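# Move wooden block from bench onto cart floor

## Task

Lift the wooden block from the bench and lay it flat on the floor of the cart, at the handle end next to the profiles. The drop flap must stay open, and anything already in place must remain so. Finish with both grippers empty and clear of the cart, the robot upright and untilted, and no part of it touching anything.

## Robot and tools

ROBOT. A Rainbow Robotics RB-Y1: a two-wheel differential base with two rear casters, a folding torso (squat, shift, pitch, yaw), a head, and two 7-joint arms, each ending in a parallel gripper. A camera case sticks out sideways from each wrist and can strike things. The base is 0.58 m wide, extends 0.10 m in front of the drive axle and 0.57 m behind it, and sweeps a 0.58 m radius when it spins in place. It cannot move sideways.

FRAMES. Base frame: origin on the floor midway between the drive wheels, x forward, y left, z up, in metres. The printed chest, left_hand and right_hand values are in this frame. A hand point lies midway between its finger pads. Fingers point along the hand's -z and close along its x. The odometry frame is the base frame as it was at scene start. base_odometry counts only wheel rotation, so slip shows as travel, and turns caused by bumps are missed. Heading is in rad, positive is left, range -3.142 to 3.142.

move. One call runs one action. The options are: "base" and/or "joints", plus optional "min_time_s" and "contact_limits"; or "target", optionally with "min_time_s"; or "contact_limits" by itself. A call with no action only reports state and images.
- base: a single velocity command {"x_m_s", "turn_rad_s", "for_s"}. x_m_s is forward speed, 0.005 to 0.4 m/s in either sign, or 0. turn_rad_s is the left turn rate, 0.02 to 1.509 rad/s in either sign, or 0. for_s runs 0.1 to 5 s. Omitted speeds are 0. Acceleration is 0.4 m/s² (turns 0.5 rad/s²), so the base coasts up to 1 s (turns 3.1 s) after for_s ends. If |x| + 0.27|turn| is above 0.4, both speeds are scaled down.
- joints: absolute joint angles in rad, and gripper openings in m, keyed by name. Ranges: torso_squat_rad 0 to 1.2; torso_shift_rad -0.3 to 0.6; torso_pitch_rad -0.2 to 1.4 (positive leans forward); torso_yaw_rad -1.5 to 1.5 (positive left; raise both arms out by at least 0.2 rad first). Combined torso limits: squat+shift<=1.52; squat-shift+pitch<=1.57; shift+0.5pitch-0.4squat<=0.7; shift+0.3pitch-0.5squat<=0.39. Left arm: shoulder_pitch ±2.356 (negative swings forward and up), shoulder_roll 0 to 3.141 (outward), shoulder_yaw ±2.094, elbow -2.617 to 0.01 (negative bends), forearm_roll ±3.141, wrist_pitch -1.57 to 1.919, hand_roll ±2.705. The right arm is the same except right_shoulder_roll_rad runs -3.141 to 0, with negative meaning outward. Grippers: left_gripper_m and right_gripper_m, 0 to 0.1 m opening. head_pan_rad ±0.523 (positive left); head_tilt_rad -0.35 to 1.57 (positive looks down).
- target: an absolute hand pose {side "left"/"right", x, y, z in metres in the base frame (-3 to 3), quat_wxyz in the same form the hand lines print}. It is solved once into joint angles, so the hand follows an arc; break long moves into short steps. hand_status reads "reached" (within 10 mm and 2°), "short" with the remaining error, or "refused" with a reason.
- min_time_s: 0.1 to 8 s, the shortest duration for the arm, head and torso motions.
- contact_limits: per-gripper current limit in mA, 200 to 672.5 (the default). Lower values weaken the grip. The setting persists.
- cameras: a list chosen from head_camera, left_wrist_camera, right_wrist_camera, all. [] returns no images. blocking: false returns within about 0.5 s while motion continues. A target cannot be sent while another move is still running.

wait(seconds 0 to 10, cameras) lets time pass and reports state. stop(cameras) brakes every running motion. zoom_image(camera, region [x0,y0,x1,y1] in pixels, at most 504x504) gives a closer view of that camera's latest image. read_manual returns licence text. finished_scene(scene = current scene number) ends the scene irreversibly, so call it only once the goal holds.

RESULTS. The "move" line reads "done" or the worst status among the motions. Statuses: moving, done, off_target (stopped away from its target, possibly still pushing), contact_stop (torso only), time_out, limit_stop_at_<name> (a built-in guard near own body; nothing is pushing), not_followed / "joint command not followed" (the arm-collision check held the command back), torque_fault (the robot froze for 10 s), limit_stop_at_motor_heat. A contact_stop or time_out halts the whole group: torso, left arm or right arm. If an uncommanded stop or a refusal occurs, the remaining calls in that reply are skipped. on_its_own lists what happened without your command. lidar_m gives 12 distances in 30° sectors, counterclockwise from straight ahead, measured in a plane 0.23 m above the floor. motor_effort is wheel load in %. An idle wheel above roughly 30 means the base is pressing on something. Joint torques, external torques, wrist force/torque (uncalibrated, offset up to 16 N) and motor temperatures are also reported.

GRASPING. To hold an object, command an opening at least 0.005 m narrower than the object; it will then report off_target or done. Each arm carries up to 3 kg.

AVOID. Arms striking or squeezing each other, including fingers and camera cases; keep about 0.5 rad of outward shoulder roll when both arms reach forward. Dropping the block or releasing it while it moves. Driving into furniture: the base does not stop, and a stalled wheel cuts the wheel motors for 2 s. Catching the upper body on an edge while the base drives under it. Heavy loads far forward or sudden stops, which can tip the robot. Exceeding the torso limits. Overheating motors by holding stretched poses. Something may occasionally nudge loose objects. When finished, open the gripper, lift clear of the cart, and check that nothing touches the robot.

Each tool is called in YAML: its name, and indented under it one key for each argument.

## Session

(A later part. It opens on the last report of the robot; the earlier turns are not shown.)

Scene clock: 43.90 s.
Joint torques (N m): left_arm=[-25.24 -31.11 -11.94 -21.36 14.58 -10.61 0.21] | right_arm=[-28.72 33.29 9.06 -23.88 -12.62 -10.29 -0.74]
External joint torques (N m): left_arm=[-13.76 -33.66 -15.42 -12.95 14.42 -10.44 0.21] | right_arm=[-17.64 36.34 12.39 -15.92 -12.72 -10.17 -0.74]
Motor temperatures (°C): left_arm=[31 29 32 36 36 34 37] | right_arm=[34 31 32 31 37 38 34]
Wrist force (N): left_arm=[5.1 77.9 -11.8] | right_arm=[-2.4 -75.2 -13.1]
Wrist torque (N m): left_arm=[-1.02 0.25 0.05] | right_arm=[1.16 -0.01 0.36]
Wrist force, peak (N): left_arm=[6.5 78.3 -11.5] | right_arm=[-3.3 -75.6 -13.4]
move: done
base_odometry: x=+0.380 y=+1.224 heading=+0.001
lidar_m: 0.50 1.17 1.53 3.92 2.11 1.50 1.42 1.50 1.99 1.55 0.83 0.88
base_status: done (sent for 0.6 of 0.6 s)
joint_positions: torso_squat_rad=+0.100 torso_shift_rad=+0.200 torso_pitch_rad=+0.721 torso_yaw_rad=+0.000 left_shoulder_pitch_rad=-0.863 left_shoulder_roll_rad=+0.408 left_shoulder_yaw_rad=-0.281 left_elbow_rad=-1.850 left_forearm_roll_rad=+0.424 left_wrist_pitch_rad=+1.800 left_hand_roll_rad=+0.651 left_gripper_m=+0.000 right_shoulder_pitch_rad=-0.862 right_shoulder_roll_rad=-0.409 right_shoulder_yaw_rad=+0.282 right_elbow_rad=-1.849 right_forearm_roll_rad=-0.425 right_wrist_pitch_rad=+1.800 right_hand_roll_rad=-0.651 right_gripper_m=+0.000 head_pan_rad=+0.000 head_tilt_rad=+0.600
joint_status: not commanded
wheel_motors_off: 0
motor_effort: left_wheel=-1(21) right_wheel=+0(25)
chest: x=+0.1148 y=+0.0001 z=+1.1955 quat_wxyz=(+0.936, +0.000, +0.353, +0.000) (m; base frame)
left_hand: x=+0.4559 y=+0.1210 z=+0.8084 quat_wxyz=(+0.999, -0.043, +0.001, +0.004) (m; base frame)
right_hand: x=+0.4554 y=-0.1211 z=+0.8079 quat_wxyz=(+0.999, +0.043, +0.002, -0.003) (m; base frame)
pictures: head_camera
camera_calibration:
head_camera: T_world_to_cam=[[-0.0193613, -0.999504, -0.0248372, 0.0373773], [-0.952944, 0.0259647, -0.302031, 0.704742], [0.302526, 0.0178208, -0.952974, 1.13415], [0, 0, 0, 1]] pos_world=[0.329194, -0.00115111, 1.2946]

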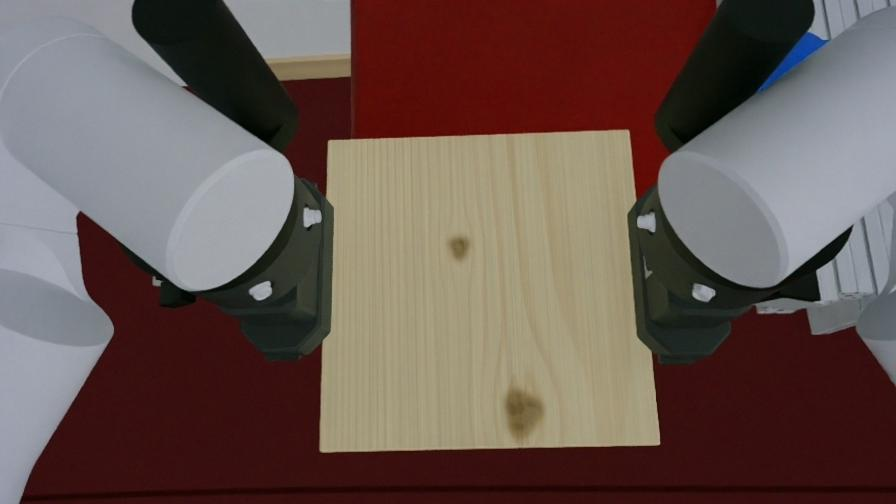

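move:
  base: {"x_m_s":-0.25,"for_s":1.5}
  cameras: ["head_camera"]

move:
  base: {"turn_rad_s":-0.7,"for_s":2.245}
  joints: {"head_tilt_rad":0.3}
  cameras: ["head_camera"]

move:
  base: {"x_m_s":0.35,"for_s":4.37}
  cameras: ["head_camera"]

move:
  base: {"turn_rad_s":0.7,"for_s":2.27}
  cameras: ["head_camera"]

Scene clock: 56.60 s.
Joint torques (N m): left_arm=[-25.24 -31.21 -11.6 -21.35 14.64 -10.62 0.32] | right_arm=[-29.04 33.64 9.25 -24 -12.56 -10.3 -0.74]
External joint torques (N m): left_arm=[-13.76 -33.76 -15.08 -12.94 14.48 -10.45 0.32] | right_arm=[-17.95 36.69 12.57 -16.05 -12.65 -10.19 -0.74]
Motor temperatures (°C): left_arm=[31 29 32 37 38 35 37] | right_arm=[35 32 32 33 40 39 34]
Wrist force (N): left_arm=[6.0 77.6 -12.2] | right_arm=[-2.5 -75.3 -12.4]
Wrist torque (N m): left_arm=[-1.01 0.28 0.06] | right_arm=[1.18 -0.08 0.36]
Wrist force, peak (N): left_arm=[6.2 78.7 -12.5] | right_arm=[-2.4 -75.9 -12.5]
move: done
base_odometry: x=+0.005 y=+1.223 heading=+0.002
lidar_m: 0.88 1.52 2.01 4.38 1.55 1.11 1.05 1.11 1.48 3.72 1.36 1.11
base_status: done (sent for 1.5 of 1.5 s)
joint_positions: torso_squat_rad=+0.100 torso_shift_rad=+0.200 torso_pitch_rad=+0.721 torso_yaw_rad=+0.000 left_shoulder_pitch_rad=-0.862 left_shoulder_roll_rad=+0.408 left_shoulder_yaw_rad=-0.281 left_elbow_rad=-1.850 left_forearm_roll_rad=+0.424 left_wrist_pitch_rad=+1.800 left_hand_roll_rad=+0.651 left_gripper_m=+0.000 right_shoulder_pitch_rad=-0.862 right_shoulder_roll_rad=-0.409 right_shoulder_yaw_rad=+0.282 right_elbow_rad=-1.849 right_forearm_roll_rad=-0.425 right_wrist_pitch_rad=+1.800 right_hand_roll_rad=-0.651 right_gripper_m=+0.000 head_pan_rad=+0.000 head_tilt_rad=+0.600
joint_status: not commanded
wheel_motors_off: 0
motor_effort: left_wheel=+15(31) right_wheel=-13(39)
chest: x=+0.1148 y=+0.0001 z=+1.1956 quat_wxyz=(+0.936, +0.000, +0.353, +0.000) (m; base frame)
left_hand: x=+0.4559 y=+0.1209 z=+0.8084 quat_wxyz=(+0.999, -0.043, +0.001, +0.004) (m; base frame)
right_hand: x=+0.4553 y=-0.1211 z=+0.8079 quat_wxyz=(+0.999, +0.043, +0.002, -0.003) (m; base frame)
pictures: head_camera
camera_calibration:
head_camera: T_world_to_cam=[[-0.0193575, -0.999504, -0.0248361, 0.0373726], [-0.952944, 0.0259608, -0.302031, 0.704647], [0.302526, 0.0178208, -0.952974, 1.13418], [0, 0, 0, 1]] pos_world=[0.329094, -0.00115113, 1.2946]

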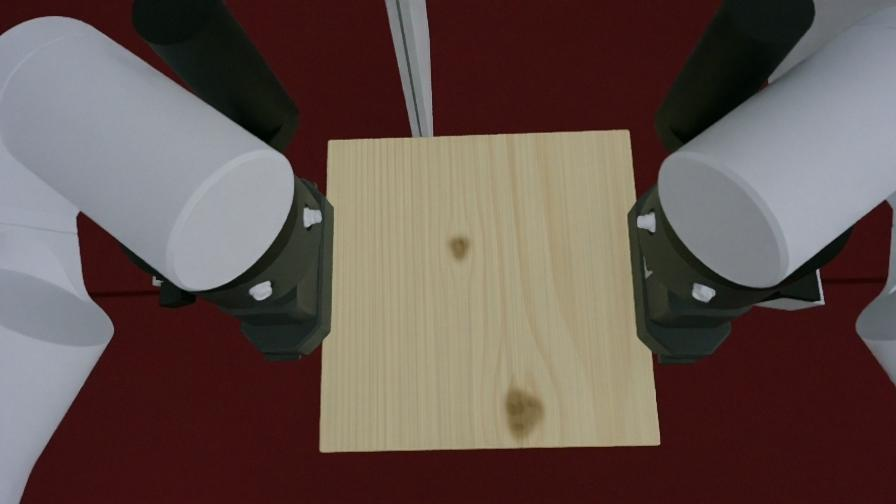

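Scene clock: 60.57 s.
Joint torques (N m): left_arm=[-25.16 -31.15 -11.72 -21.58 14.54 -10.55 0.22] | right_arm=[-29.16 33.32 8.98 -24.18 -12.67 -10.22 -0.78]
External joint torques (N m): left_arm=[-13.68 -33.7 -15.21 -13.17 14.38 -10.38 0.23] | right_arm=[-18.07 36.37 12.31 -16.23 -12.77 -10.1 -0.78]
Motor temperatures (°C): left_arm=[31 29 32 38 39 35 37] | right_arm=[35 32 32 34 40 40 34]
Wrist force (N): left_arm=[5.9 78.0 -11.8] | right_arm=[-2.5 -75.2 -12.7]
Wrist torque (N m): left_arm=[-1.08 0.29 0.05] | right_arm=[1.16 -0.06 0.36]
Wrist force, peak (N): left_arm=[5.7 78.7 -11.7] | right_arm=[-2.9 -76.1 -13.2]
move: done
base_odometry: x=+0.005 y=+1.223 heading=-1.560
lidar_m: 3.68 1.34 1.11 0.88 1.51 2.03 4.37 1.59 1.13 1.07 1.09 1.45
base_status: done (sent for 2.23 of 2.23 s)
joint_positions: torso_squat_rad=+0.100 torso_shift_rad=+0.200 torso_pitch_rad=+0.721 torso_yaw_rad=+0.000 left_shoulder_pitch_rad=-0.862 left_shoulder_roll_rad=+0.408 left_shoulder_yaw_rad=-0.281 left_elbow_rad=-1.850 left_forearm_roll_rad=+0.424 left_wrist_pitch_rad=+1.800 left_hand_roll_rad=+0.651 left_gripper_m=+0.000 right_shoulder_pitch_rad=-0.862 right_shoulder_roll_rad=-0.409 right_shoulder_yaw_rad=+0.282 right_elbow_rad=-1.849 right_forearm_roll_rad=-0.425 right_wrist_pitch_rad=+1.800 right_hand_roll_rad=-0.651 right_gripper_m=+0.000 head_pan_rad=+0.000 head_tilt_rad=+0.300
joint_status: all done
wheel_motors_off: 0
motor_effort: left_wheel=+18(38) right_wheel=-8(36)
chest: x=+0.1148 y=+0.0001 z=+1.1955 quat_wxyz=(+0.936, +0.000, +0.353, +0.000) (m; base frame)
left_hand: x=+0.4559 y=+0.1209 z=+0.8084 quat_wxyz=(+0.999, -0.043, +0.001, +0.003) (m; base frame)
right_hand: x=+0.4553 y=-0.1212 z=+0.8079 quat_wxyz=(+0.999, +0.043, +0.002, -0.003) (m; base frame)
pictures: head_camera
camera_calibration:
head_camera: T_world_to_cam=[[-0.0112398, -0.999502, -0.0294989, 0.0413495], [-0.821191, 0.0260591, -0.570058, 1.02687], [0.570543, 0.0178168, -0.821075, 0.887945], [0, 0, 0, 1]] pos_world=[0.337112, -0.00125082, 1.31567]

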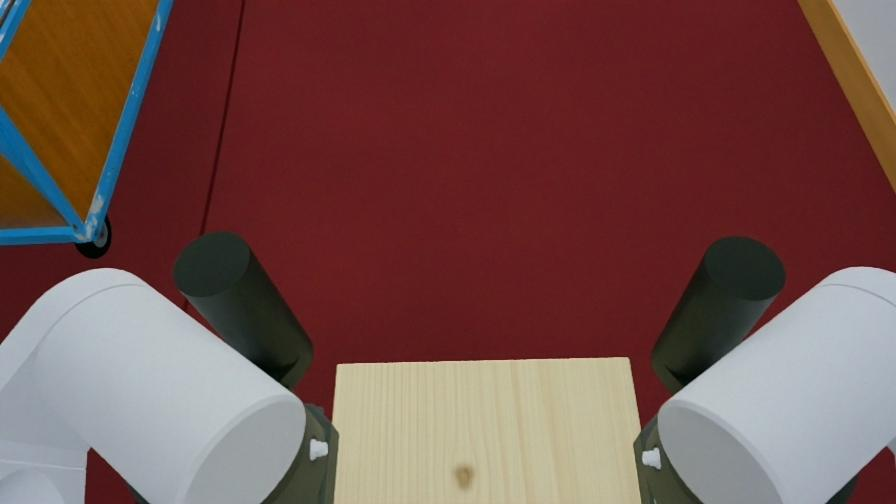

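Scene clock: 66.10 s.
Joint torques (N m): left_arm=[-24.66 -31.06 -11.65 -21.5 14.69 -10.51 0.31] | right_arm=[-28.99 33.32 8.86 -24.09 -12.68 -10.28 -0.77]
External joint torques (N m): left_arm=[-13.18 -33.61 -15.14 -13.09 14.53 -10.33 0.32] | right_arm=[-17.9 36.37 12.18 -16.14 -12.77 -10.17 -0.77]
Motor temperatures (°C): left_arm=[31 29 32 38 39 36 37] | right_arm=[35 32 32 34 41 40 34]
Wrist force (N): left_arm=[5.3 77.9 -10.3] | right_arm=[-2.1 -75.6 -12.6]
Wrist torque (N m): left_arm=[-0.97 0.18 0.06] | right_arm=[1.20 -0.04 0.35]
Wrist force, peak (N): left_arm=[6.3 78.9 -11.2] | right_arm=[-2.6 -76.7 -13.1]
move: done
base_odometry: x=+0.021 y=-0.305 heading=-1.560
lidar_m: 3.49 1.13 0.80 0.76 0.80 1.82 4.61 1.50 1.06 1.02 1.04 1.39
base_status: done (sent for 4.37 of 4.37 s)
joint_positions: torso_squat_rad=+0.100 torso_shift_rad=+0.200 torso_pitch_rad=+0.721 torso_yaw_rad=+0.000 left_shoulder_pitch_rad=-0.863 left_shoulder_roll_rad=+0.408 left_shoulder_yaw_rad=-0.281 left_elbow_rad=-1.850 left_forearm_roll_rad=+0.424 left_wrist_pitch_rad=+1.800 left_hand_roll_rad=+0.651 left_gripper_m=+0.000 right_shoulder_pitch_rad=-0.862 right_shoulder_roll_rad=-0.409 right_shoulder_yaw_rad=+0.282 right_elbow_rad=-1.849 right_forearm_roll_rad=-0.425 right_wrist_pitch_rad=+1.800 right_hand_roll_rad=-0.651 right_gripper_m=+0.000 head_pan_rad=+0.000 head_tilt_rad=+0.300
joint_status: not commanded
wheel_motors_off: 0
motor_effort: left_wheel=+0(42) right_wheel=-2(26)
chest: x=+0.1149 y=+0.0001 z=+1.1955 quat_wxyz=(+0.936, +0.000, +0.353, +0.000) (m; base frame)
left_hand: x=+0.4560 y=+0.1209 z=+0.8083 quat_wxyz=(+0.999, -0.043, +0.001, +0.003) (m; base frame)
right_hand: x=+0.4553 y=-0.1211 z=+0.8078 quat_wxyz=(+0.999, +0.043, +0.002, -0.003) (m; base frame)
pictures: head_camera
camera_calibration:
head_camera: T_world_to_cam=[[-0.0112457, -0.999501, -0.0295026, 0.0413546], [-0.821238, 0.0260646, -0.56999, 1.02682], [0.570475, 0.0178187, -0.821122, 0.887892], [0, 0, 0, 1]] pos_world=[0.337212, -0.00125081, 1.31557]

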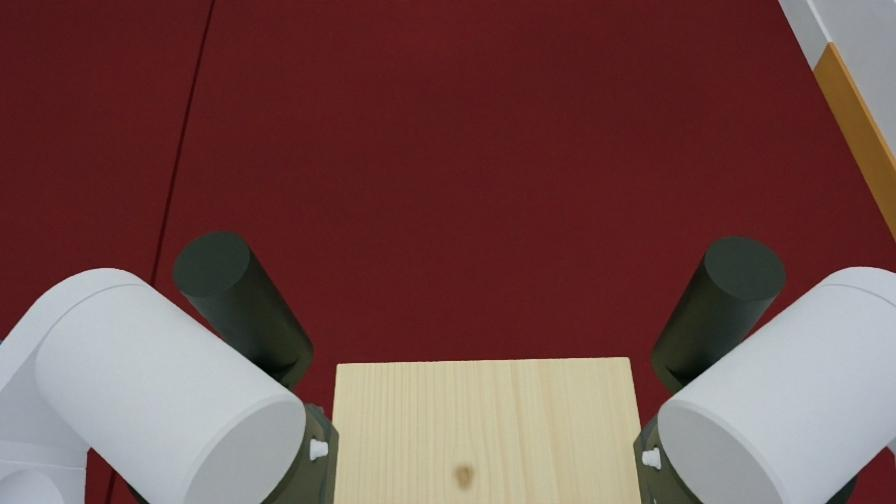

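Scene clock: 70.10 s.
Joint torques (N m): left_arm=[-24.51 -30.79 -11.57 -21.48 14.69 -10.54 0.29] | right_arm=[-28.93 33.57 8.97 -24.14 -12.68 -10.31 -0.76]
External joint torques (N m): left_arm=[-13.03 -33.34 -15.05 -13.07 14.53 -10.36 0.29] | right_arm=[-17.84 36.62 12.29 -16.18 -12.78 -10.19 -0.76]
Motor temperatures (°C): left_arm=[32 29 32 38 40 36 37] | right_arm=[35 32 32 34 41 40 34]
Wrist force (N): left_arm=[5.1 77.7 -11.5] | right_arm=[-2.4 -75.4 -13.0]
Wrist torque (N m): left_arm=[-0.98 0.20 0.06] | right_arm=[1.19 -0.05 0.37]
Wrist force, peak (N): left_arm=[5.4 79.1 -11.9] | right_arm=[-2.7 -76.4 -13.7]
move: done
base_odometry: x=+0.021 y=-0.305 heading=+0.026
lidar_m: 0.76 0.80 1.84 4.06 1.44 1.03 1.00 1.06 1.43 3.88 1.10 0.81
base_status: done (sent for 2.27 of 2.27 s)
joint_positions: torso_squat_rad=+0.100 torso_shift_rad=+0.200 torso_pitch_rad=+0.721 torso_yaw_rad=+0.000 left_shoulder_pitch_rad=-0.863 left_shoulder_roll_rad=+0.408 left_shoulder_yaw_rad=-0.281 left_elbow_rad=-1.850 left_forearm_roll_rad=+0.424 left_wrist_pitch_rad=+1.800 left_hand_roll_rad=+0.651 left_gripper_m=+0.000 right_shoulder_pitch_rad=-0.862 right_shoulder_roll_rad=-0.409 right_shoulder_yaw_rad=+0.282 right_elbow_rad=-1.849 right_forearm_roll_rad=-0.425 right_wrist_pitch_rad=+1.800 right_hand_roll_rad=-0.651 right_gripper_m=+0.000 head_pan_rad=+0.000 head_tilt_rad=+0.300
joint_status: not commanded
wheel_motors_off: 0
motor_effort: left_wheel=-5(35) right_wheel=+15(34)
chest: x=+0.1149 y=+0.0001 z=+1.1955 quat_wxyz=(+0.936, +0.000, +0.353, +0.000) (m; base frame)
left_hand: x=+0.4560 y=+0.1209 z=+0.8084 quat_wxyz=(+0.999, -0.043, +0.001, +0.003) (m; base frame)
right_hand: x=+0.4553 y=-0.1211 z=+0.8078 quat_wxyz=(+0.999, +0.043, +0.002, -0.003) (m; base frame)
pictures: head_camera
camera_calibration:
head_camera: T_world_to_cam=[[-0.0111593, -0.999504, -0.0294446, 0.0412506], [-0.821238, 0.0259606, -0.569994, 1.0268], [0.570476, 0.0178203, -0.821121, 0.888029], [0, 0, 0, 1]] pos_world=[0.337112, -0.00125113, 1.31567]

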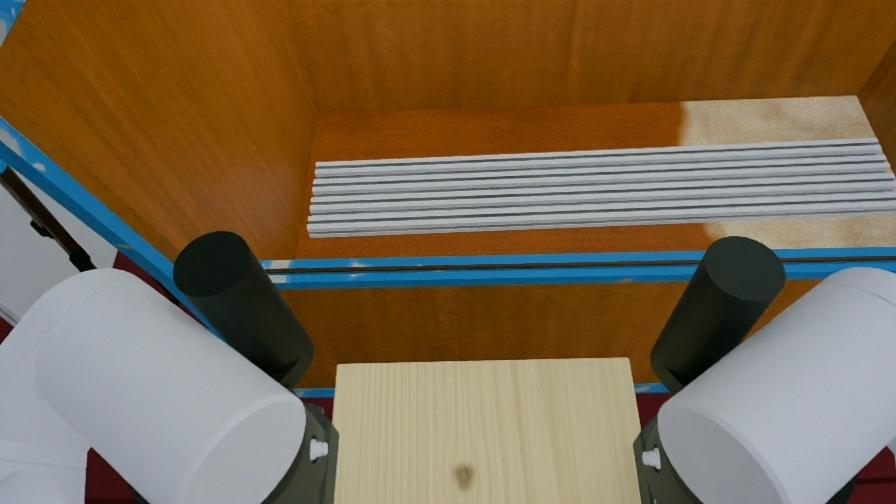

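move:
  base: {"x_m_s":0.2,"for_s":2.25}
  joints: {"head_tilt_rad":0.5}

Scene clock: 80.50 s.
Joint torques (N m): left_arm=[-24.7 -31.17 -11.6 -21.51 14.53 -10.54 0.28] | right_arm=[-29.01 33.41 8.87 -24.14 -12.82 -10.21 -0.71]
External joint torques (N m): left_arm=[-13.22 -33.72 -15.08 -13.1 14.37 -10.36 0.28] | right_arm=[-17.92 36.45 12.2 -16.18 -12.91 -10.09 -0.71]
Motor temperatures (°C): left_arm=[32 30 32 39 40 36 37] | right_arm=[36 33 32 35 42 41 34]
Wrist force (N): left_arm=[5.7 78.4 -10.9] | right_arm=[-2.4 -75.7 -12.7]
Wrist torque (N m): left_arm=[-1.09 0.28 0.09] | right_arm=[1.21 -0.02 0.36]
Wrist force, peak (N): left_arm=[5.2 78.9 -12.2] | right_arm=[-2.2 -76.2 -12.6]
move: done
base_odometry: x=+0.474 y=-0.293 heading=+0.026
lidar_m: 0.30 0.33 0.45 4.20 2.07 1.52 1.45 1.53 2.07 4.44 0.46 0.33
base_status: done (sent for 2.27 of 2.27 s)
joint_positions: torso_squat_rad=+0.100 torso_shift_rad=+0.200 torso_pitch_rad=+0.721 torso_yaw_rad=+0.000 left_shoulder_pitch_rad=-0.863 left_shoulder_roll_rad=+0.408 left_shoulder_yaw_rad=-0.281 left_elbow_rad=-1.850 left_forearm_roll_rad=+0.424 left_wrist_pitch_rad=+1.800 left_hand_roll_rad=+0.651 left_gripper_m=+0.000 right_shoulder_pitch_rad=-0.862 right_shoulder_roll_rad=-0.409 right_shoulder_yaw_rad=+0.282 right_elbow_rad=-1.849 right_forearm_roll_rad=-0.425 right_wrist_pitch_rad=+1.800 right_hand_roll_rad=-0.651 right_gripper_m=+0.000 head_pan_rad=+0.000 head_tilt_rad=+0.500
joint_status: all done
wheel_motors_off: 0
motor_effort: left_wheel=-1(25) right_wheel=+0(44)
chest: x=+0.1149 y=+0.0001 z=+1.1955 quat_wxyz=(+0.936, +0.000, +0.353, +0.000) (m; base frame)
left_hand: x=+0.4560 y=+0.1209 z=+0.8083 quat_wxyz=(+0.999, -0.043, +0.001, +0.004) (m; base frame)
right_hand: x=+0.4553 y=-0.1211 z=+0.8078 quat_wxyz=(+0.999, +0.043, +0.002, -0.003) (m; base frame)
pictures: head_camera, left_wrist_camera, right_wrist_camera
camera_calibration:
head_camera: T_world_to_cam=[[-0.0167863, -0.999504, -0.0266387, 0.0389978], [-0.918123, 0.0259589, -0.395443, 0.819969], [0.395939, 0.0178196, -0.918104, 1.06311], [0, 0, 0, 1]] pos_world=[0.332562, -0.00125113, 1.30133]
left_wrist_camera: T_world_to_cam=[[0.999363, 0.0328595, -0.0139008, -0.44892], [0.0352011, -0.844528, 0.534353, -0.316825], [0.00581894, -0.534503, -0.845147, 0.817614], [0, 0, 0, 1]] pos_world=[0.455029, 0.184201, 0.854059]
right_wrist_camera: T_world_to_cam=[[-0.999502, -0.0203271, -0.0241238, 0.470875], [-0.0305392, 0.815149, 0.578446, -0.327519], [0.00790641, 0.578894, -0.815364, 0.797382], [0, 0, 0, 1]] pos_world=[0.454334, -0.185052, 0.850968]

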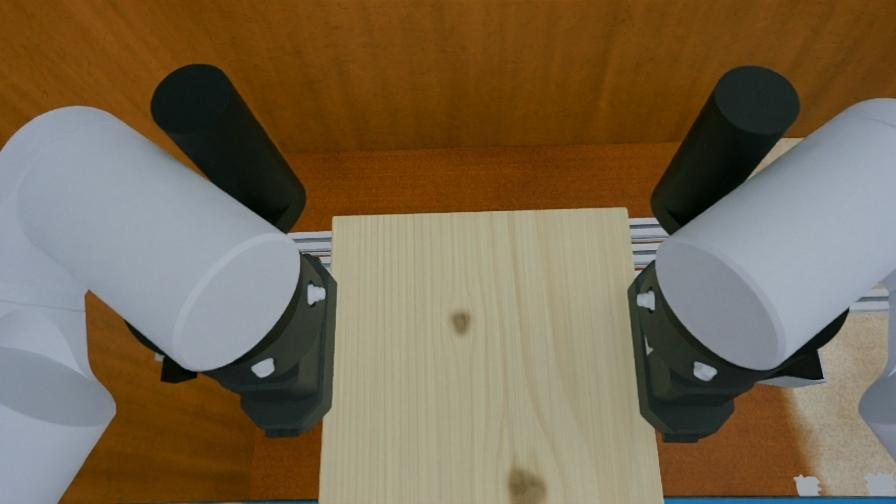

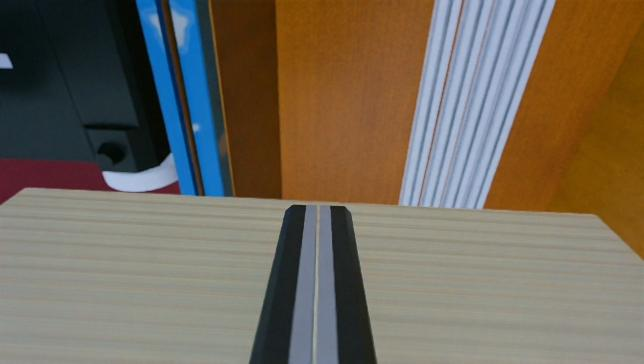

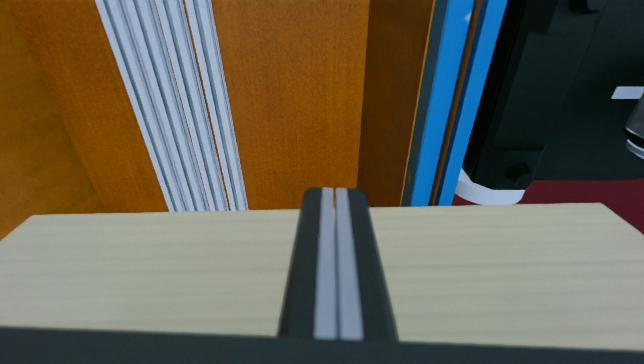

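move:
  base: {"x_m_s":0.12,"for_s":0.8}
  cameras: ["left_wrist_camera","right_wrist_camera"]

move:
  joints: {"torso_squat_rad":0.65,"head_tilt_rad":0.2,"head_pan_rad":0.4}
  min_time_s: 2

Scene clock: 98.03 s.
Joint torques (N m): left_arm=[-24.65 -31.09 -11.23 -21.52 14.63 -10.48 0.35] | right_arm=[-28.92 33.31 8.81 -24.36 -12.72 -10.25 -0.87]
External joint torques (N m): left_arm=[-13.17 -33.63 -14.71 -13.1 14.47 -10.31 0.35] | right_arm=[-17.84 36.36 12.13 -16.4 -12.81 -10.13 -0.87]
Motor temperatures (°C): left_arm=[32 30 32 39 41 36 37] | right_arm=[36 33 32 36 43 41 34]
Wrist force (N): left_arm=[5.5 77.9 -12.0] | right_arm=[-2.2 -75.2 -13.5]
Wrist torque (N m): left_arm=[-1.05 0.23 0.10] | right_arm=[1.16 -0.03 0.37]
Wrist force, peak (N): left_arm=[5.2 78.8 -12.1] | right_arm=[-2.0 -76.0 -13.0]
move: done
base_odometry: x=+0.570 y=-0.291 heading=+0.025
lidar_m: 0.21 0.23 0.30 1.62 2.24 1.62 1.55 1.63 2.19 0.87 0.32 0.22
base_status: done (sent for 0.8 of 0.8 s)
joint_positions: torso_squat_rad=+0.100 torso_shift_rad=+0.200 torso_pitch_rad=+0.721 torso_yaw_rad=+0.000 left_shoulder_pitch_rad=-0.863 left_shoulder_roll_rad=+0.408 left_shoulder_yaw_rad=-0.281 left_elbow_rad=-1.850 left_forearm_roll_rad=+0.424 left_wrist_pitch_rad=+1.800 left_hand_roll_rad=+0.651 left_gripper_m=+0.000 right_shoulder_pitch_rad=-0.862 right_shoulder_roll_rad=-0.409 right_shoulder_yaw_rad=+0.282 right_elbow_rad=-1.849 right_forearm_roll_rad=-0.425 right_wrist_pitch_rad=+1.800 right_hand_roll_rad=-0.651 right_gripper_m=+0.000 head_pan_rad=+0.000 head_tilt_rad=+0.500
joint_status: not commanded
wheel_motors_off: 0
motor_effort: left_wheel=-1(22) right_wheel=+3(25)
chest: x=+0.1149 y=+0.0001 z=+1.1955 quat_wxyz=(+0.936, +0.000, +0.353, +0.000) (m; base frame)
left_hand: x=+0.4559 y=+0.1209 z=+0.8084 quat_wxyz=(+0.999, -0.043, +0.001, +0.004) (m; base frame)
right_hand: x=+0.4553 y=-0.1211 z=+0.8078 quat_wxyz=(+0.999, +0.043, +0.002, -0.003) (m; base frame)
pictures: left_wrist_camera, right_wrist_camera
camera_calibration:
left_wrist_camera: T_world_to_cam=[[0.999363, 0.0329157, -0.0138142, -0.449004], [0.0352028, -0.844571, 0.534285, -0.316759], [0.00591934, -0.534431, -0.845191, 0.817592], [0, 0, 0, 1]] pos_world=[0.455029, 0.184201, 0.854059]
right_wrist_camera: T_world_to_cam=[[-0.999498, -0.020352, -0.0242629, 0.470988], [-0.0306399, 0.815149, 0.57844, -0.327468], [0.00800547, 0.578893, -0.815364, 0.797337], [0, 0, 0, 1]] pos_world=[0.454335, -0.185052, 0.850968]

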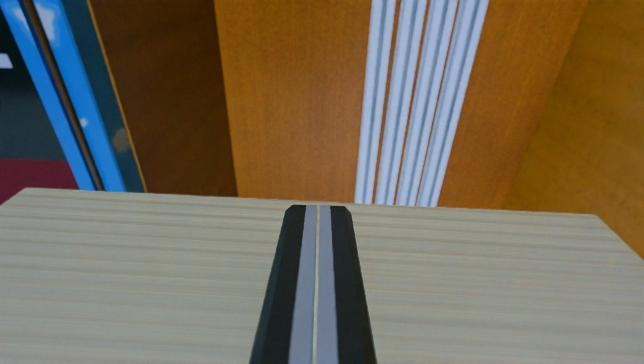

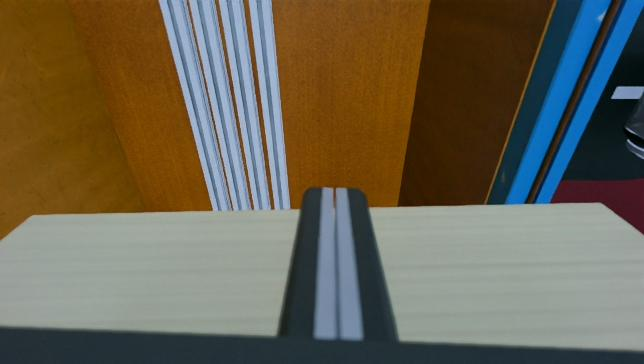

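Scene clock: 100.63 s.
Joint torques (N m): left_arm=[-24.82 -31.1 -11.56 -21.56 14.62 -10.53 0.32] | right_arm=[-28.8 33.31 8.75 -24.13 -12.79 -10.24 -0.68]
External joint torques (N m): left_arm=[-13.34 -33.65 -15.05 -13.14 14.46 -10.36 0.32] | right_arm=[-17.71 36.35 12.07 -16.17 -12.89 -10.13 -0.68]
Motor temperatures (°C): left_arm=[32 30 32 39 42 36 37] | right_arm=[36 33 32 36 43 41 34]
Wrist force (N): left_arm=[5.5 78.3 -11.4] | right_arm=[-2.1 -75.2 -13.0]
Wrist torque (N m): left_arm=[-1.06 0.27 0.07] | right_arm=[1.19 0.01 0.38]
Wrist force, peak (N): left_arm=[5.8 78.8 -12.1] | right_arm=[-2.0 -76.0 -13.1]
move: done
base_odometry: x=+0.570 y=-0.291 heading=+0.025
lidar_m: 0.21 0.23 0.31 1.62 2.23 1.61 1.55 1.63 2.21 0.87 0.32 0.22
base_status: not commanded
joint_positions: torso_squat_rad=+0.650 torso_shift_rad=+0.200 torso_pitch_rad=+0.721 torso_yaw_rad=+0.000 left_shoulder_pitch_rad=-0.863 left_shoulder_roll_rad=+0.408 left_shoulder_yaw_rad=-0.281 left_elbow_rad=-1.850 left_forearm_roll_rad=+0.424 left_wrist_pitch_rad=+1.800 left_hand_roll_rad=+0.651 left_gripper_m=+0.000 right_shoulder_pitch_rad=-0.862 right_shoulder_roll_rad=-0.409 right_shoulder_yaw_rad=+0.282 right_elbow_rad=-1.849 right_forearm_roll_rad=-0.425 right_wrist_pitch_rad=+1.800 right_hand_roll_rad=-0.651 right_gripper_m=+0.000 head_pan_rad=+0.400 head_tilt_rad=+0.200
joint_status: all done
wheel_motors_off: 0
motor_effort: left_wheel=-2(3) right_wheel=+2(4)
chest: x=+0.0871 y=+0.0001 z=+1.0591 quat_wxyz=(+0.936, +0.000, +0.353, +0.000) (m; base frame)
left_hand: x=+0.4282 y=+0.1209 z=+0.6720 quat_wxyz=(+0.999, -0.043, +0.001, +0.004) (m; base frame)
right_hand: x=+0.4276 y=-0.1212 z=+0.6715 quat_wxyz=(+0.999, +0.043, +0.002, -0.003) (m; base frame)
pictures: head_camera, left_wrist_camera, right_wrist_camera
camera_calibration:
head_camera: T_world_to_cam=[[0.283391, -0.915187, -0.286569, 0.274804], [-0.759278, -0.0315809, -0.65, 1.00724], [0.585822, 0.40179, -0.703831, 0.648089], [0, 0, 0, 1]] pos_world=[0.307234, 0.0229116, 1.1896]
left_wrist_camera: T_world_to_cam=[[0.999362, 0.03297, -0.0137303, -0.423275], [0.0352038, -0.844569, 0.534288, -0.242964], [0.00601933, -0.534431, -0.845191, 0.702514], [0, 0, 0, 1]] pos_world=[0.427329, 0.184201, 0.717759]
right_wrist_camera: T_world_to_cam=[[-0.999498, -0.020352, -0.0242629, 0.439995], [-0.0306399, 0.815149, 0.57844, -0.249476], [0.00800547, 0.578893, -0.815364, 0.686424], [0, 0, 0, 1]] pos_world=[0.426635, -0.185052, 0.714668]

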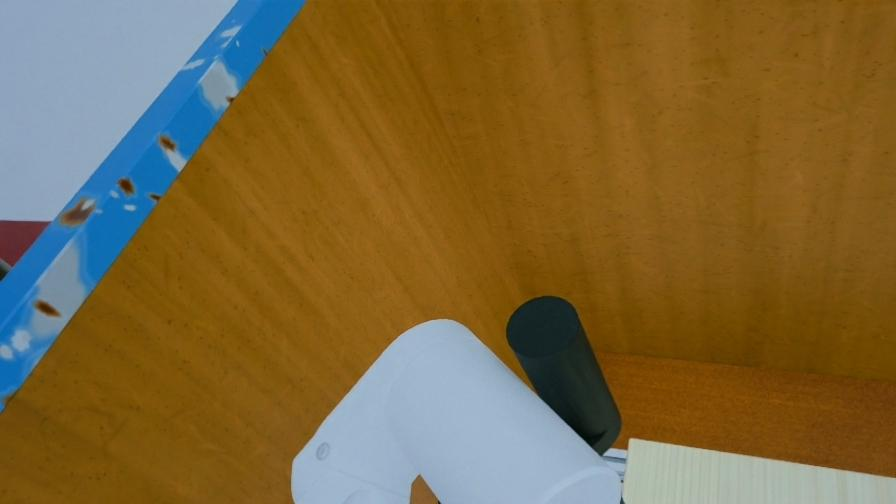

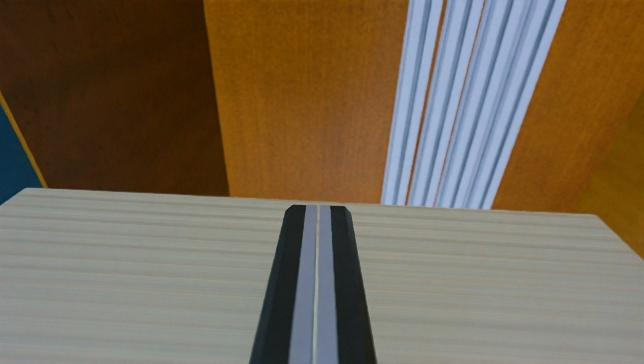

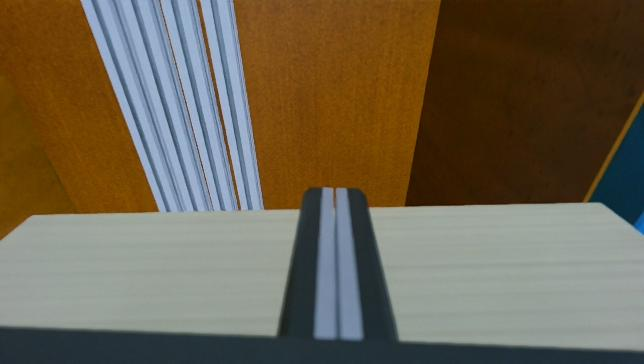

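move:
  base: {"x_m_s":0.05,"for_s":0.1}
  joints: {"torso_squat_rad":0.9}
  cameras: []

move:
  joints: {"left_shoulder_pitch_rad":-0.838,"left_shoulder_roll_rad":0.39,"left_shoulder_yaw_rad":-0.333,"left_elbow_rad":-1.68,"left_forearm_roll_rad":0.395,"left_wrist_pitch_rad":1.602,"left_hand_roll_rad":0.612,"right_shoulder_pitch_rad":-0.838,"right_shoulder_roll_rad":-0.39,"right_shoulder_yaw_rad":0.333,"right_elbow_rad":-1.68,"right_forearm_roll_rad":-0.395,"right_wrist_pitch_rad":1.602,"right_hand_roll_rad":-0.612}
  min_time_s: 1.5
  cameras: ["left_wrist_camera","right_wrist_camera"]

move:
  joints: {"left_shoulder_pitch_rad":-0.853,"left_shoulder_roll_rad":0.343,"left_shoulder_yaw_rad":-0.35,"left_elbow_rad":-1.421,"left_forearm_roll_rad":0.362,"left_wrist_pitch_rad":1.381,"left_hand_roll_rad":0.544,"right_shoulder_pitch_rad":-0.853,"right_shoulder_roll_rad":-0.343,"right_shoulder_yaw_rad":0.35,"right_elbow_rad":-1.421,"right_forearm_roll_rad":-0.362,"right_wrist_pitch_rad":1.381,"right_hand_roll_rad":-0.544}
  min_time_s: 1.5

Scene clock: 106.93 s.
Joint torques (N m): left_arm=[-24.86 -31.05 -11.26 -21.64 14.65 -10.59 0.24] | right_arm=[-28.31 33.25 8.69 -24.2 -12.84 -10.25 -0.74]
External joint torques (N m): left_arm=[-13.38 -33.6 -14.74 -13.22 14.49 -10.42 0.24] | right_arm=[-17.22 36.3 12.02 -16.25 -12.93 -10.13 -0.74]
Motor temperatures (°C): left_arm=[32 30 32 39 42 37 37] | right_arm=[36 33 32 36 43 41 34]
Wrist force (N): left_arm=[5.4 77.7 -11.6] | right_arm=[-2.6 -75.4 -12.4]
Wrist torque (N m): left_arm=[-1.02 0.33 0.08] | right_arm=[1.17 -0.05 0.37]
Wrist force, peak (N): left_arm=[7.1 78.9 -13.3] | right_arm=[-2.9 -76.6 -11.4]
move: done
base_odometry: x=+0.574 y=-0.291 heading=+0.025
lidar_m: 0.21 0.21 0.30 1.62 2.25 1.62 1.56 1.63 2.21 0.86 0.31 0.22
base_status: done (sent for 0.1 of 0.1 s)
joint_positions: torso_squat_rad=+0.900 torso_shift_rad=+0.200 torso_pitch_rad=+0.721 torso_yaw_rad=+0.000 left_shoulder_pitch_rad=-0.863 left_shoulder_roll_rad=+0.408 left_shoulder_yaw_rad=-0.281 left_elbow_rad=-1.850 left_forearm_roll_rad=+0.424 left_wrist_pitch_rad=+1.800 left_hand_roll_rad=+0.651 left_gripper_m=+0.000 right_shoulder_pitch_rad=-0.862 right_shoulder_roll_rad=-0.409 right_shoulder_yaw_rad=+0.282 right_elbow_rad=-1.849 right_forearm_roll_rad=-0.425 right_wrist_pitch_rad=+1.800 right_hand_roll_rad=-0.651 right_gripper_m=+0.000 head_pan_rad=+0.400 head_tilt_rad=+0.200
joint_status: all done
wheel_motors_off: 0
motor_effort: left_wheel=-2(23) right_wheel=+3(23)
chest: x=+0.0628 y=+0.0001 z=+0.9394 quat_wxyz=(+0.936, +0.000, +0.353, +0.000) (m; base frame)
left_hand: x=+0.4039 y=+0.1209 z=+0.5523 quat_wxyz=(+0.999, -0.043, +0.001, +0.004) (m; base frame)
right_hand: x=+0.4034 y=-0.1211 z=+0.5518 quat_wxyz=(+0.999, +0.043, +0.002, -0.003) (m; base frame)
pictures: none
No camera images: "cameras" was empty.

Scene clock: 108.73 s.
Joint torques (N m): left_arm=[-22.52 -28.56 -9.18 -21.22 12.3 -8.55 -0.2] | right_arm=[-24.8 30.9 7.53 -23.64 -10.84 -8.02 -0.11]
External joint torques (N m): left_arm=[-11.42 -30.91 -12.5 -12.67 12.13 -8.39 -0.2] | right_arm=[-14.11 33.75 10.71 -15.59 -10.94 -7.91 -0.11]
Motor temperatures (°C): left_arm=[32 30 32 39 42 36 37] | right_arm=[36 34 32 36 43 41 34]
Wrist force (N): left_arm=[4.3 63.7 -12.5] | right_arm=[-2.3 -61.2 -13.7]
Wrist torque (N m): left_arm=[-0.89 0.27 -0.06] | right_arm=[0.89 -0.05 0.22]
Wrist force, peak (N): left_arm=[5.5 91.3 -9.5] | right_arm=[-2.9 -89.2 -12.4]
move: done
base_odometry: x=+0.574 y=-0.291 heading=+0.025
lidar_m: 0.21 0.22 0.31 1.63 2.24 1.63 1.55 1.63 2.21 0.87 0.31 0.22
base_status: not commanded
joint_positions: torso_squat_rad=+0.900 torso_shift_rad=+0.200 torso_pitch_rad=+0.721 torso_yaw_rad=+0.000 left_shoulder_pitch_rad=-0.835 left_shoulder_roll_rad=+0.397 left_shoulder_yaw_rad=-0.330 left_elbow_rad=-1.677 left_forearm_roll_rad=+0.392 left_wrist_pitch_rad=+1.604 left_hand_roll_rad=+0.612 left_gripper_m=+0.000 right_shoulder_pitch_rad=-0.834 right_shoulder_roll_rad=-0.398 right_shoulder_yaw_rad=+0.330 right_elbow_rad=-1.676 right_forearm_roll_rad=-0.392 right_wrist_pitch_rad=+1.604 right_hand_roll_rad=-0.612 right_gripper_m=+0.000 head_pan_rad=+0.400 head_tilt_rad=+0.200
joint_status: all done
wheel_motors_off: 0
motor_effort: left_wheel=-2(4) right_wheel=+6(6)
chest: x=+0.0628 y=+0.0001 z=+0.9394 quat_wxyz=(+0.936, +0.000, +0.353, +0.000) (m; base frame)
left_hand: x=+0.4001 y=+0.1212 z=+0.4978 quat_wxyz=(+0.999, -0.043, +0.002, +0.002) (m; base frame)
right_hand: x=+0.3996 y=-0.1216 z=+0.4974 quat_wxyz=(+0.999, +0.042, +0.003, -0.002) (m; base frame)
pictures: left_wrist_camera, right_wrist_camera
camera_calibration:
left_wrist_camera: T_world_to_cam=[[0.999432, 0.0299068, -0.0155083, -0.396281], [0.033569, -0.845331, 0.533187, -0.147398], [0.00283624, -0.533405, -0.845855, 0.557086], [0, 0, 0, 1]] pos_world=[0.399424, 0.184404, 0.543659]
right_wrist_camera: T_world_to_cam=[[-0.999466, -0.0231766, -0.0230168, 0.406765], [-0.032216, 0.815732, 0.577533, -0.148117], [0.00539032, 0.577966, -0.816043, 0.546255], [0, 0, 0, 1]] pos_world=[0.398831, -0.185466, 0.540673]

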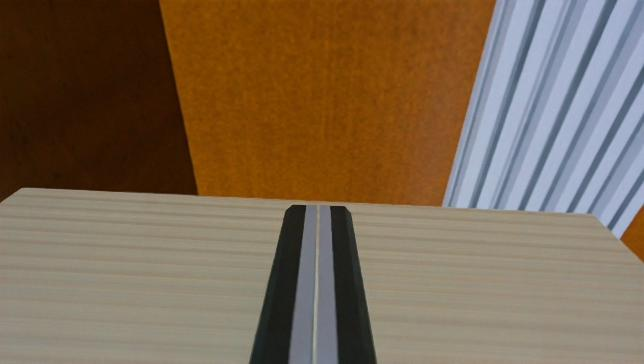

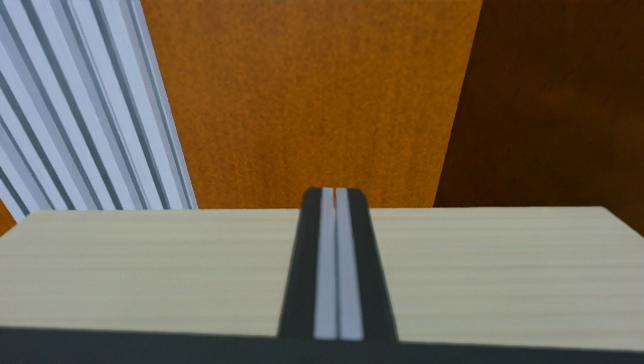

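Scene clock: 110.53 s.
Joint torques (N m): left_arm=[-23.35 -26.35 -6.66 -20.83 10.89 -6.57 -0.12] | right_arm=[-26.03 28.16 5.68 -22.66 -9.78 -5.9 0.2]
External joint torques (N m): left_arm=[-12.19 -28.35 -9.47 -12.53 10.72 -6.4 -0.12] | right_arm=[-15.3 30.64 8.35 -14.88 -9.87 -5.8 0.2]
Motor temperatures (°C): left_arm=[32 30 32 39 42 36 37] | right_arm=[36 34 32 36 43 41 34]
Wrist force (N): left_arm=[3.2 55.1 -13.8] | right_arm=[-1.1 -53.0 -13.9]
Wrist torque (N m): left_arm=[-0.65 0.26 -0.18] | right_arm=[0.78 -0.04 -0.02]
Wrist force, peak (N): left_arm=[4.3 93.0 -10.1] | right_arm=[-3.2 -90.9 -12.2]
move: done
base_odometry: x=+0.574 y=-0.291 heading=+0.025
lidar_m: 0.20 0.21 0.32 1.61 2.23 1.62 1.56 1.64 2.22 0.85 0.32 0.23
base_status: not commanded
joint_positions: torso_squat_rad=+0.900 torso_shift_rad=+0.200 torso_pitch_rad=+0.721 torso_yaw_rad=+0.000 left_shoulder_pitch_rad=-0.850 left_shoulder_roll_rad=+0.350 left_shoulder_yaw_rad=-0.347 left_elbow_rad=-1.418 left_forearm_roll_rad=+0.359 left_wrist_pitch_rad=+1.383 left_hand_roll_rad=+0.544 left_gripper_m=+0.000 right_shoulder_pitch_rad=-0.849 right_shoulder_roll_rad=-0.351 right_shoulder_yaw_rad=+0.348 right_elbow_rad=-1.417 right_forearm_roll_rad=-0.360 right_wrist_pitch_rad=+1.382 right_hand_roll_rad=-0.544 right_gripper_m=+0.000 head_pan_rad=+0.400 head_tilt_rad=+0.200
joint_status: all done
wheel_motors_off: 0
motor_effort: left_wheel=-2(4) right_wheel=+2(4)
chest: x=+0.0628 y=+0.0001 z=+0.9394 quat_wxyz=(+0.936, +0.000, +0.353, +0.000) (m; base frame)
left_hand: x=+0.3995 y=+0.1213 z=+0.4379 quat_wxyz=(+0.999, -0.044, +0.002, +0.002) (m; base frame)
right_hand: x=+0.3991 y=-0.1218 z=+0.4375 quat_wxyz=(+0.999, +0.043, +0.002, -0.002) (m; base frame)
pictures: head_camera, left_wrist_camera, right_wrist_camera
camera_calibration:
head_camera: T_world_to_cam=[[0.283391, -0.915187, -0.286569, 0.247388], [-0.759278, -0.0315809, -0.65, 0.910985], [0.585822, 0.40179, -0.703831, 0.578076], [0, 0, 0, 1]] pos_world=[0.282934, 0.0229116, 1.0699]
left_wrist_camera: T_world_to_cam=[[0.999463, 0.0290068, -0.0152578, -0.396686], [0.032668, -0.844088, 0.535209, -0.116017], [0.00264577, -0.53542, -0.844582, 0.506193], [0, 0, 0, 1]] pos_world=[0.398923, 0.184603, 0.483562]
right_wrist_camera: T_world_to_cam=[[-0.999443, -0.0236338, -0.0235594, 0.405044], [-0.032917, 0.814227, 0.579613, -0.114184], [0.00548423, 0.580066, -0.814551, 0.497015], [0, 0, 0, 1]] pos_world=[0.398334, -0.185757, 0.480569]

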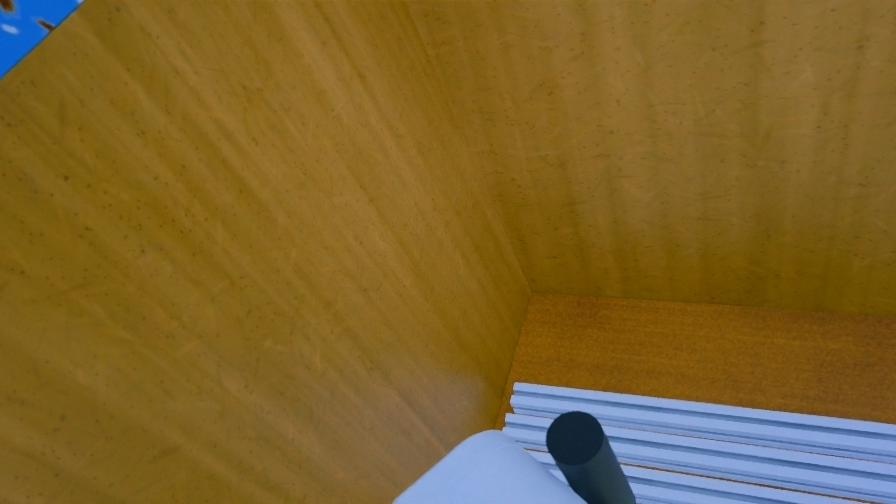

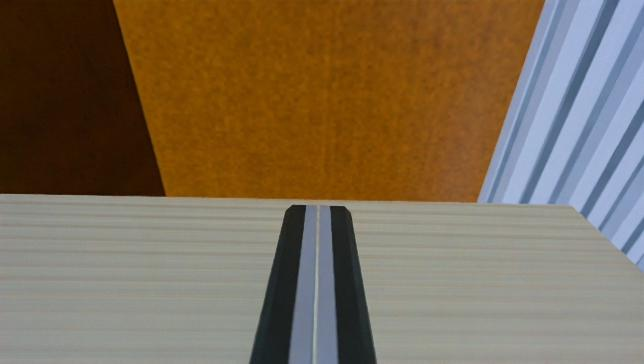

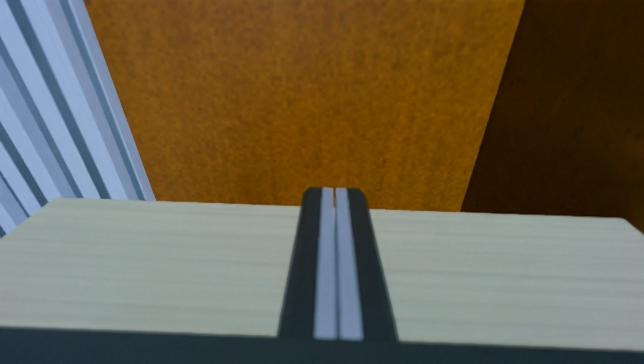

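move:
  base: {"x_m_s":0.05,"for_s":0.17}
  joints: {"left_shoulder_pitch_rad":-0.919,"left_shoulder_roll_rad":0.278,"left_shoulder_yaw_rad":-0.361,"left_elbow_rad":-1.127,"left_forearm_roll_rad":0.344,"left_wrist_pitch_rad":1.174,"left_hand_roll_rad":0.494,"right_shoulder_pitch_rad":-0.919,"right_shoulder_roll_rad":-0.278,"right_shoulder_yaw_rad":0.361,"right_elbow_rad":-1.127,"right_forearm_roll_rad":-0.344,"right_wrist_pitch_rad":1.174,"right_hand_roll_rad":-0.494}
  min_time_s: 1.2
  cameras: ["left_wrist_camera","right_wrist_camera"]

Scene clock: 116.67 s.
Joint torques (N m): left_arm=[-28.58 -44.52 -8.78 -27.14 15.71 -8.67 0.16] | right_arm=[-32.06 47.75 7.54 -29.77 -14.04 -8.06 0.22]
External joint torques (N m): left_arm=[-16.91 -46.06 -10.98 -19.5 15.55 -8.51 0.17] | right_arm=[-20.81 49.74 9.6 -22.64 -14.12 -7.96 0.22]
Motor temperatures (°C): left_arm=[32 30 32 40 41 36 37] | right_arm=[36 34 32 37 43 41 34]
Wrist force (N): left_arm=[3.8 81.5 -12.1] | right_arm=[-0.4 -78.8 -13.2]
Wrist torque (N m): left_arm=[-0.99 0.13 -0.34] | right_arm=[1.28 -0.03 -0.14]
Wrist force, peak (N): left_arm=[4.6 98.0 -8.7] | right_arm=[-1.0 -95.8 -11.0]
move: done
base_odometry: x=+0.583 y=-0.291 heading=+0.025
lidar_m: 0.20 0.22 0.30 1.61 2.25 1.64 1.56 1.64 2.22 0.85 0.30 0.21
base_status: done (sent for 0.17 of 0.17 s)
joint_positions: torso_squat_rad=+0.900 torso_shift_rad=+0.200 torso_pitch_rad=+0.721 torso_yaw_rad=+0.000 left_shoulder_pitch_rad=-0.915 left_shoulder_roll_rad=+0.289 left_shoulder_yaw_rad=-0.358 left_elbow_rad=-1.122 left_forearm_roll_rad=+0.340 left_wrist_pitch_rad=+1.176 left_hand_roll_rad=+0.494 left_gripper_m=+0.000 right_shoulder_pitch_rad=-0.914 right_shoulder_roll_rad=-0.290 right_shoulder_yaw_rad=+0.358 right_elbow_rad=-1.121 right_forearm_roll_rad=-0.341 right_wrist_pitch_rad=+1.176 right_hand_roll_rad=-0.494 right_gripper_m=+0.000 head_pan_rad=+0.400 head_tilt_rad=+0.200
joint_status: all done
wheel_motors_off: 0
motor_effort: left_wheel=-1(23) right_wheel=+3(26)
chest: x=+0.0628 y=+0.0001 z=+0.9394 quat_wxyz=(+0.936, +0.000, +0.353, +0.000) (m; base frame)
left_hand: x=+0.3993 y=+0.1186 z=+0.3875 quat_wxyz=(+0.999, -0.041, +0.002, +0.003) (m; base frame)
right_hand: x=+0.3987 y=-0.1194 z=+0.3870 quat_wxyz=(+0.999, +0.040, +0.002, -0.003) (m; base frame)
pictures: left_wrist_camera, right_wrist_camera
camera_calibration:
left_wrist_camera: T_world_to_cam=[[0.999377, 0.0321619, -0.0145619, -0.397811], [0.0349878, -0.847066, 0.530334, -0.089904], [0.00472164, -0.530513, -0.847664, 0.461938], [0, 0, 0, 1]] pos_world=[0.398528, 0.181704, 0.433454]
right_wrist_camera: T_world_to_cam=[[-0.999511, -0.0204464, -0.0236687, 0.403984], [-0.0303379, 0.817835, 0.574653, -0.0855832], [0.0076075, 0.57509, -0.818055, 0.454407], [0, 0, 0, 1]] pos_world=[0.397733, -0.183072, 0.430472]

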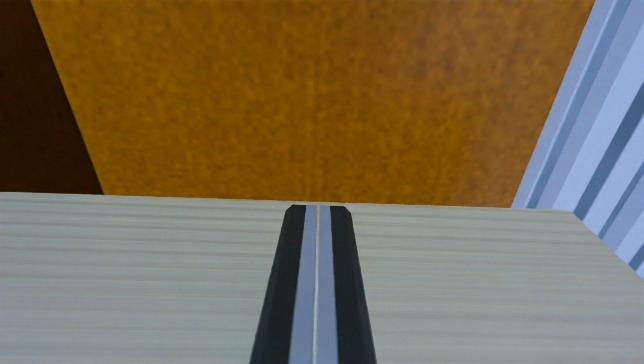

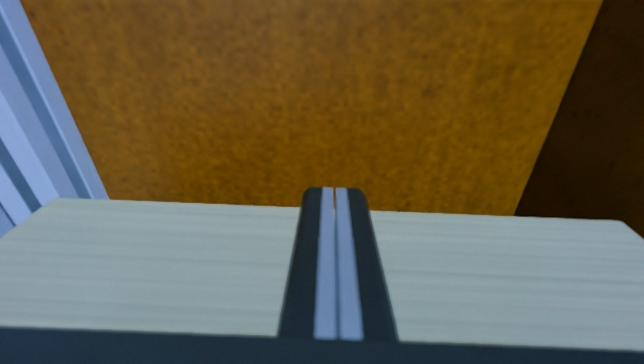

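move:
  base: {"x_m_s":0.05,"for_s":0.14}
  joints: {"left_shoulder_pitch_rad":-0.968,"left_shoulder_roll_rad":0.247,"left_shoulder_yaw_rad":-0.354,"left_elbow_rad":-0.962,"left_forearm_roll_rad":0.35,"left_wrist_pitch_rad":1.07,"left_hand_roll_rad":0.456,"right_shoulder_pitch_rad":-0.968,"right_shoulder_roll_rad":-0.247,"right_shoulder_yaw_rad":0.354,"right_elbow_rad":-0.962,"right_forearm_roll_rad":-0.35,"right_wrist_pitch_rad":1.07,"right_hand_roll_rad":-0.456}
  min_time_s: 1
  cameras: ["left_wrist_camera","right_wrist_camera"]

Scene clock: 121.10 s.
Joint torques (N m): left_arm=[-29.58 -47.35 -5.92 -27.5 15.34 -8.14 0.14] | right_arm=[-33.56 50.8 4.6 -29.97 -13.64 -7.48 0.37]
External joint torques (N m): left_arm=[-17.5 -48.78 -7.8 -20.34 15.19 -7.99 0.14] | right_arm=[-21.89 52.67 6.34 -23.33 -13.73 -7.39 0.37]
Motor temperatures (°C): left_arm=[32 30 32 40 42 36 37] | right_arm=[36 34 32 37 43 41 34]
Wrist force (N): left_arm=[4.0 81.8 -13.0] | right_arm=[-1.0 -79.3 -12.9]
Wrist torque (N m): left_arm=[-1.03 0.23 -0.34] | right_arm=[1.33 0.00 -0.24]
Wrist force, peak (N): left_arm=[5.7 99.7 -11.3] | right_arm=[0.3 -97.6 -13.2]
move: done
base_odometry: x=+0.589 y=-0.290 heading=+0.025
lidar_m: 0.19 0.20 0.27 1.61 2.27 1.63 1.56 1.65 2.23 0.82 0.29 0.20
base_status: done (sent for 0.13 of 0.13 s)
joint_positions: torso_squat_rad=+0.900 torso_shift_rad=+0.200 torso_pitch_rad=+0.721 torso_yaw_rad=+0.000 left_shoulder_pitch_rad=-0.964 left_shoulder_roll_rad=+0.259 left_shoulder_yaw_rad=-0.352 left_elbow_rad=-0.957 left_forearm_roll_rad=+0.346 left_wrist_pitch_rad=+1.072 left_hand_roll_rad=+0.456 left_gripper_m=+0.000 right_shoulder_pitch_rad=-0.963 right_shoulder_roll_rad=-0.260 right_shoulder_yaw_rad=+0.352 right_elbow_rad=-0.956 right_forearm_roll_rad=-0.347 right_wrist_pitch_rad=+1.072 right_hand_roll_rad=-0.456 right_gripper_m=+0.000 head_pan_rad=+0.400 head_tilt_rad=+0.200
joint_status: all done
wheel_motors_off: 0
motor_effort: left_wheel=-2(24) right_wheel=+1(25)
chest: x=+0.0628 y=+0.0001 z=+0.9394 quat_wxyz=(+0.936, +0.000, +0.353, +0.000) (m; base frame)
left_hand: x=+0.4001 y=+0.1184 z=+0.3664 quat_wxyz=(+0.999, -0.042, +0.002, +0.003) (m; base frame)
right_hand: x=+0.3996 y=-0.1193 z=+0.3660 quat_wxyz=(+0.999, +0.041, +0.002, -0.003) (m; base frame)
pictures: left_wrist_camera, right_wrist_camera
camera_calibration:
left_wrist_camera: T_world_to_cam=[[0.99939, 0.0315647, -0.0149489, -0.398648], [0.0346812, -0.846351, 0.531496, -0.0793991], [0.0041245, -0.53169, -0.846929, 0.444093], [0, 0, 0, 1]] pos_world=[0.399327, 0.181504, 0.412356]
right_wrist_camera: T_world_to_cam=[[-0.999505, -0.0208931, -0.0235343, 0.404244], [-0.0306344, 0.817168, 0.575585, -0.0738187], [0.00720571, 0.576021, -0.817403, 0.437201], [0, 0, 0, 1]] pos_world=[0.398632, -0.183069, 0.409372]

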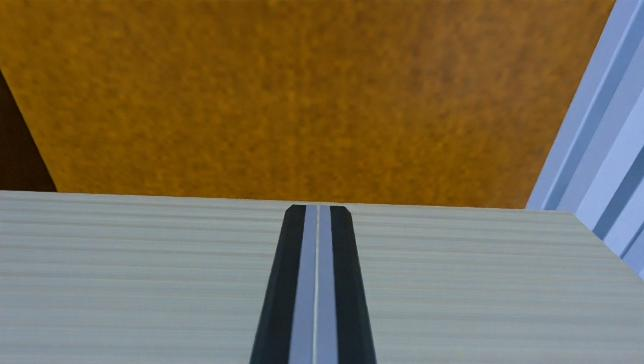

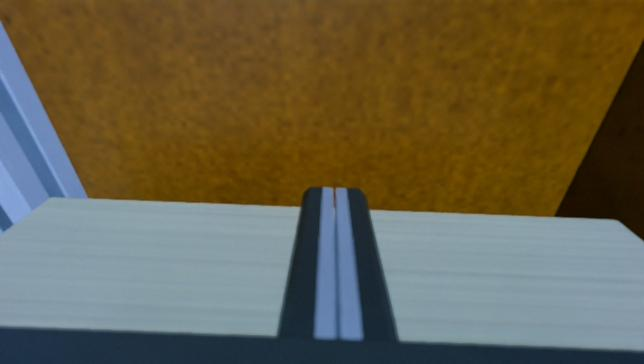

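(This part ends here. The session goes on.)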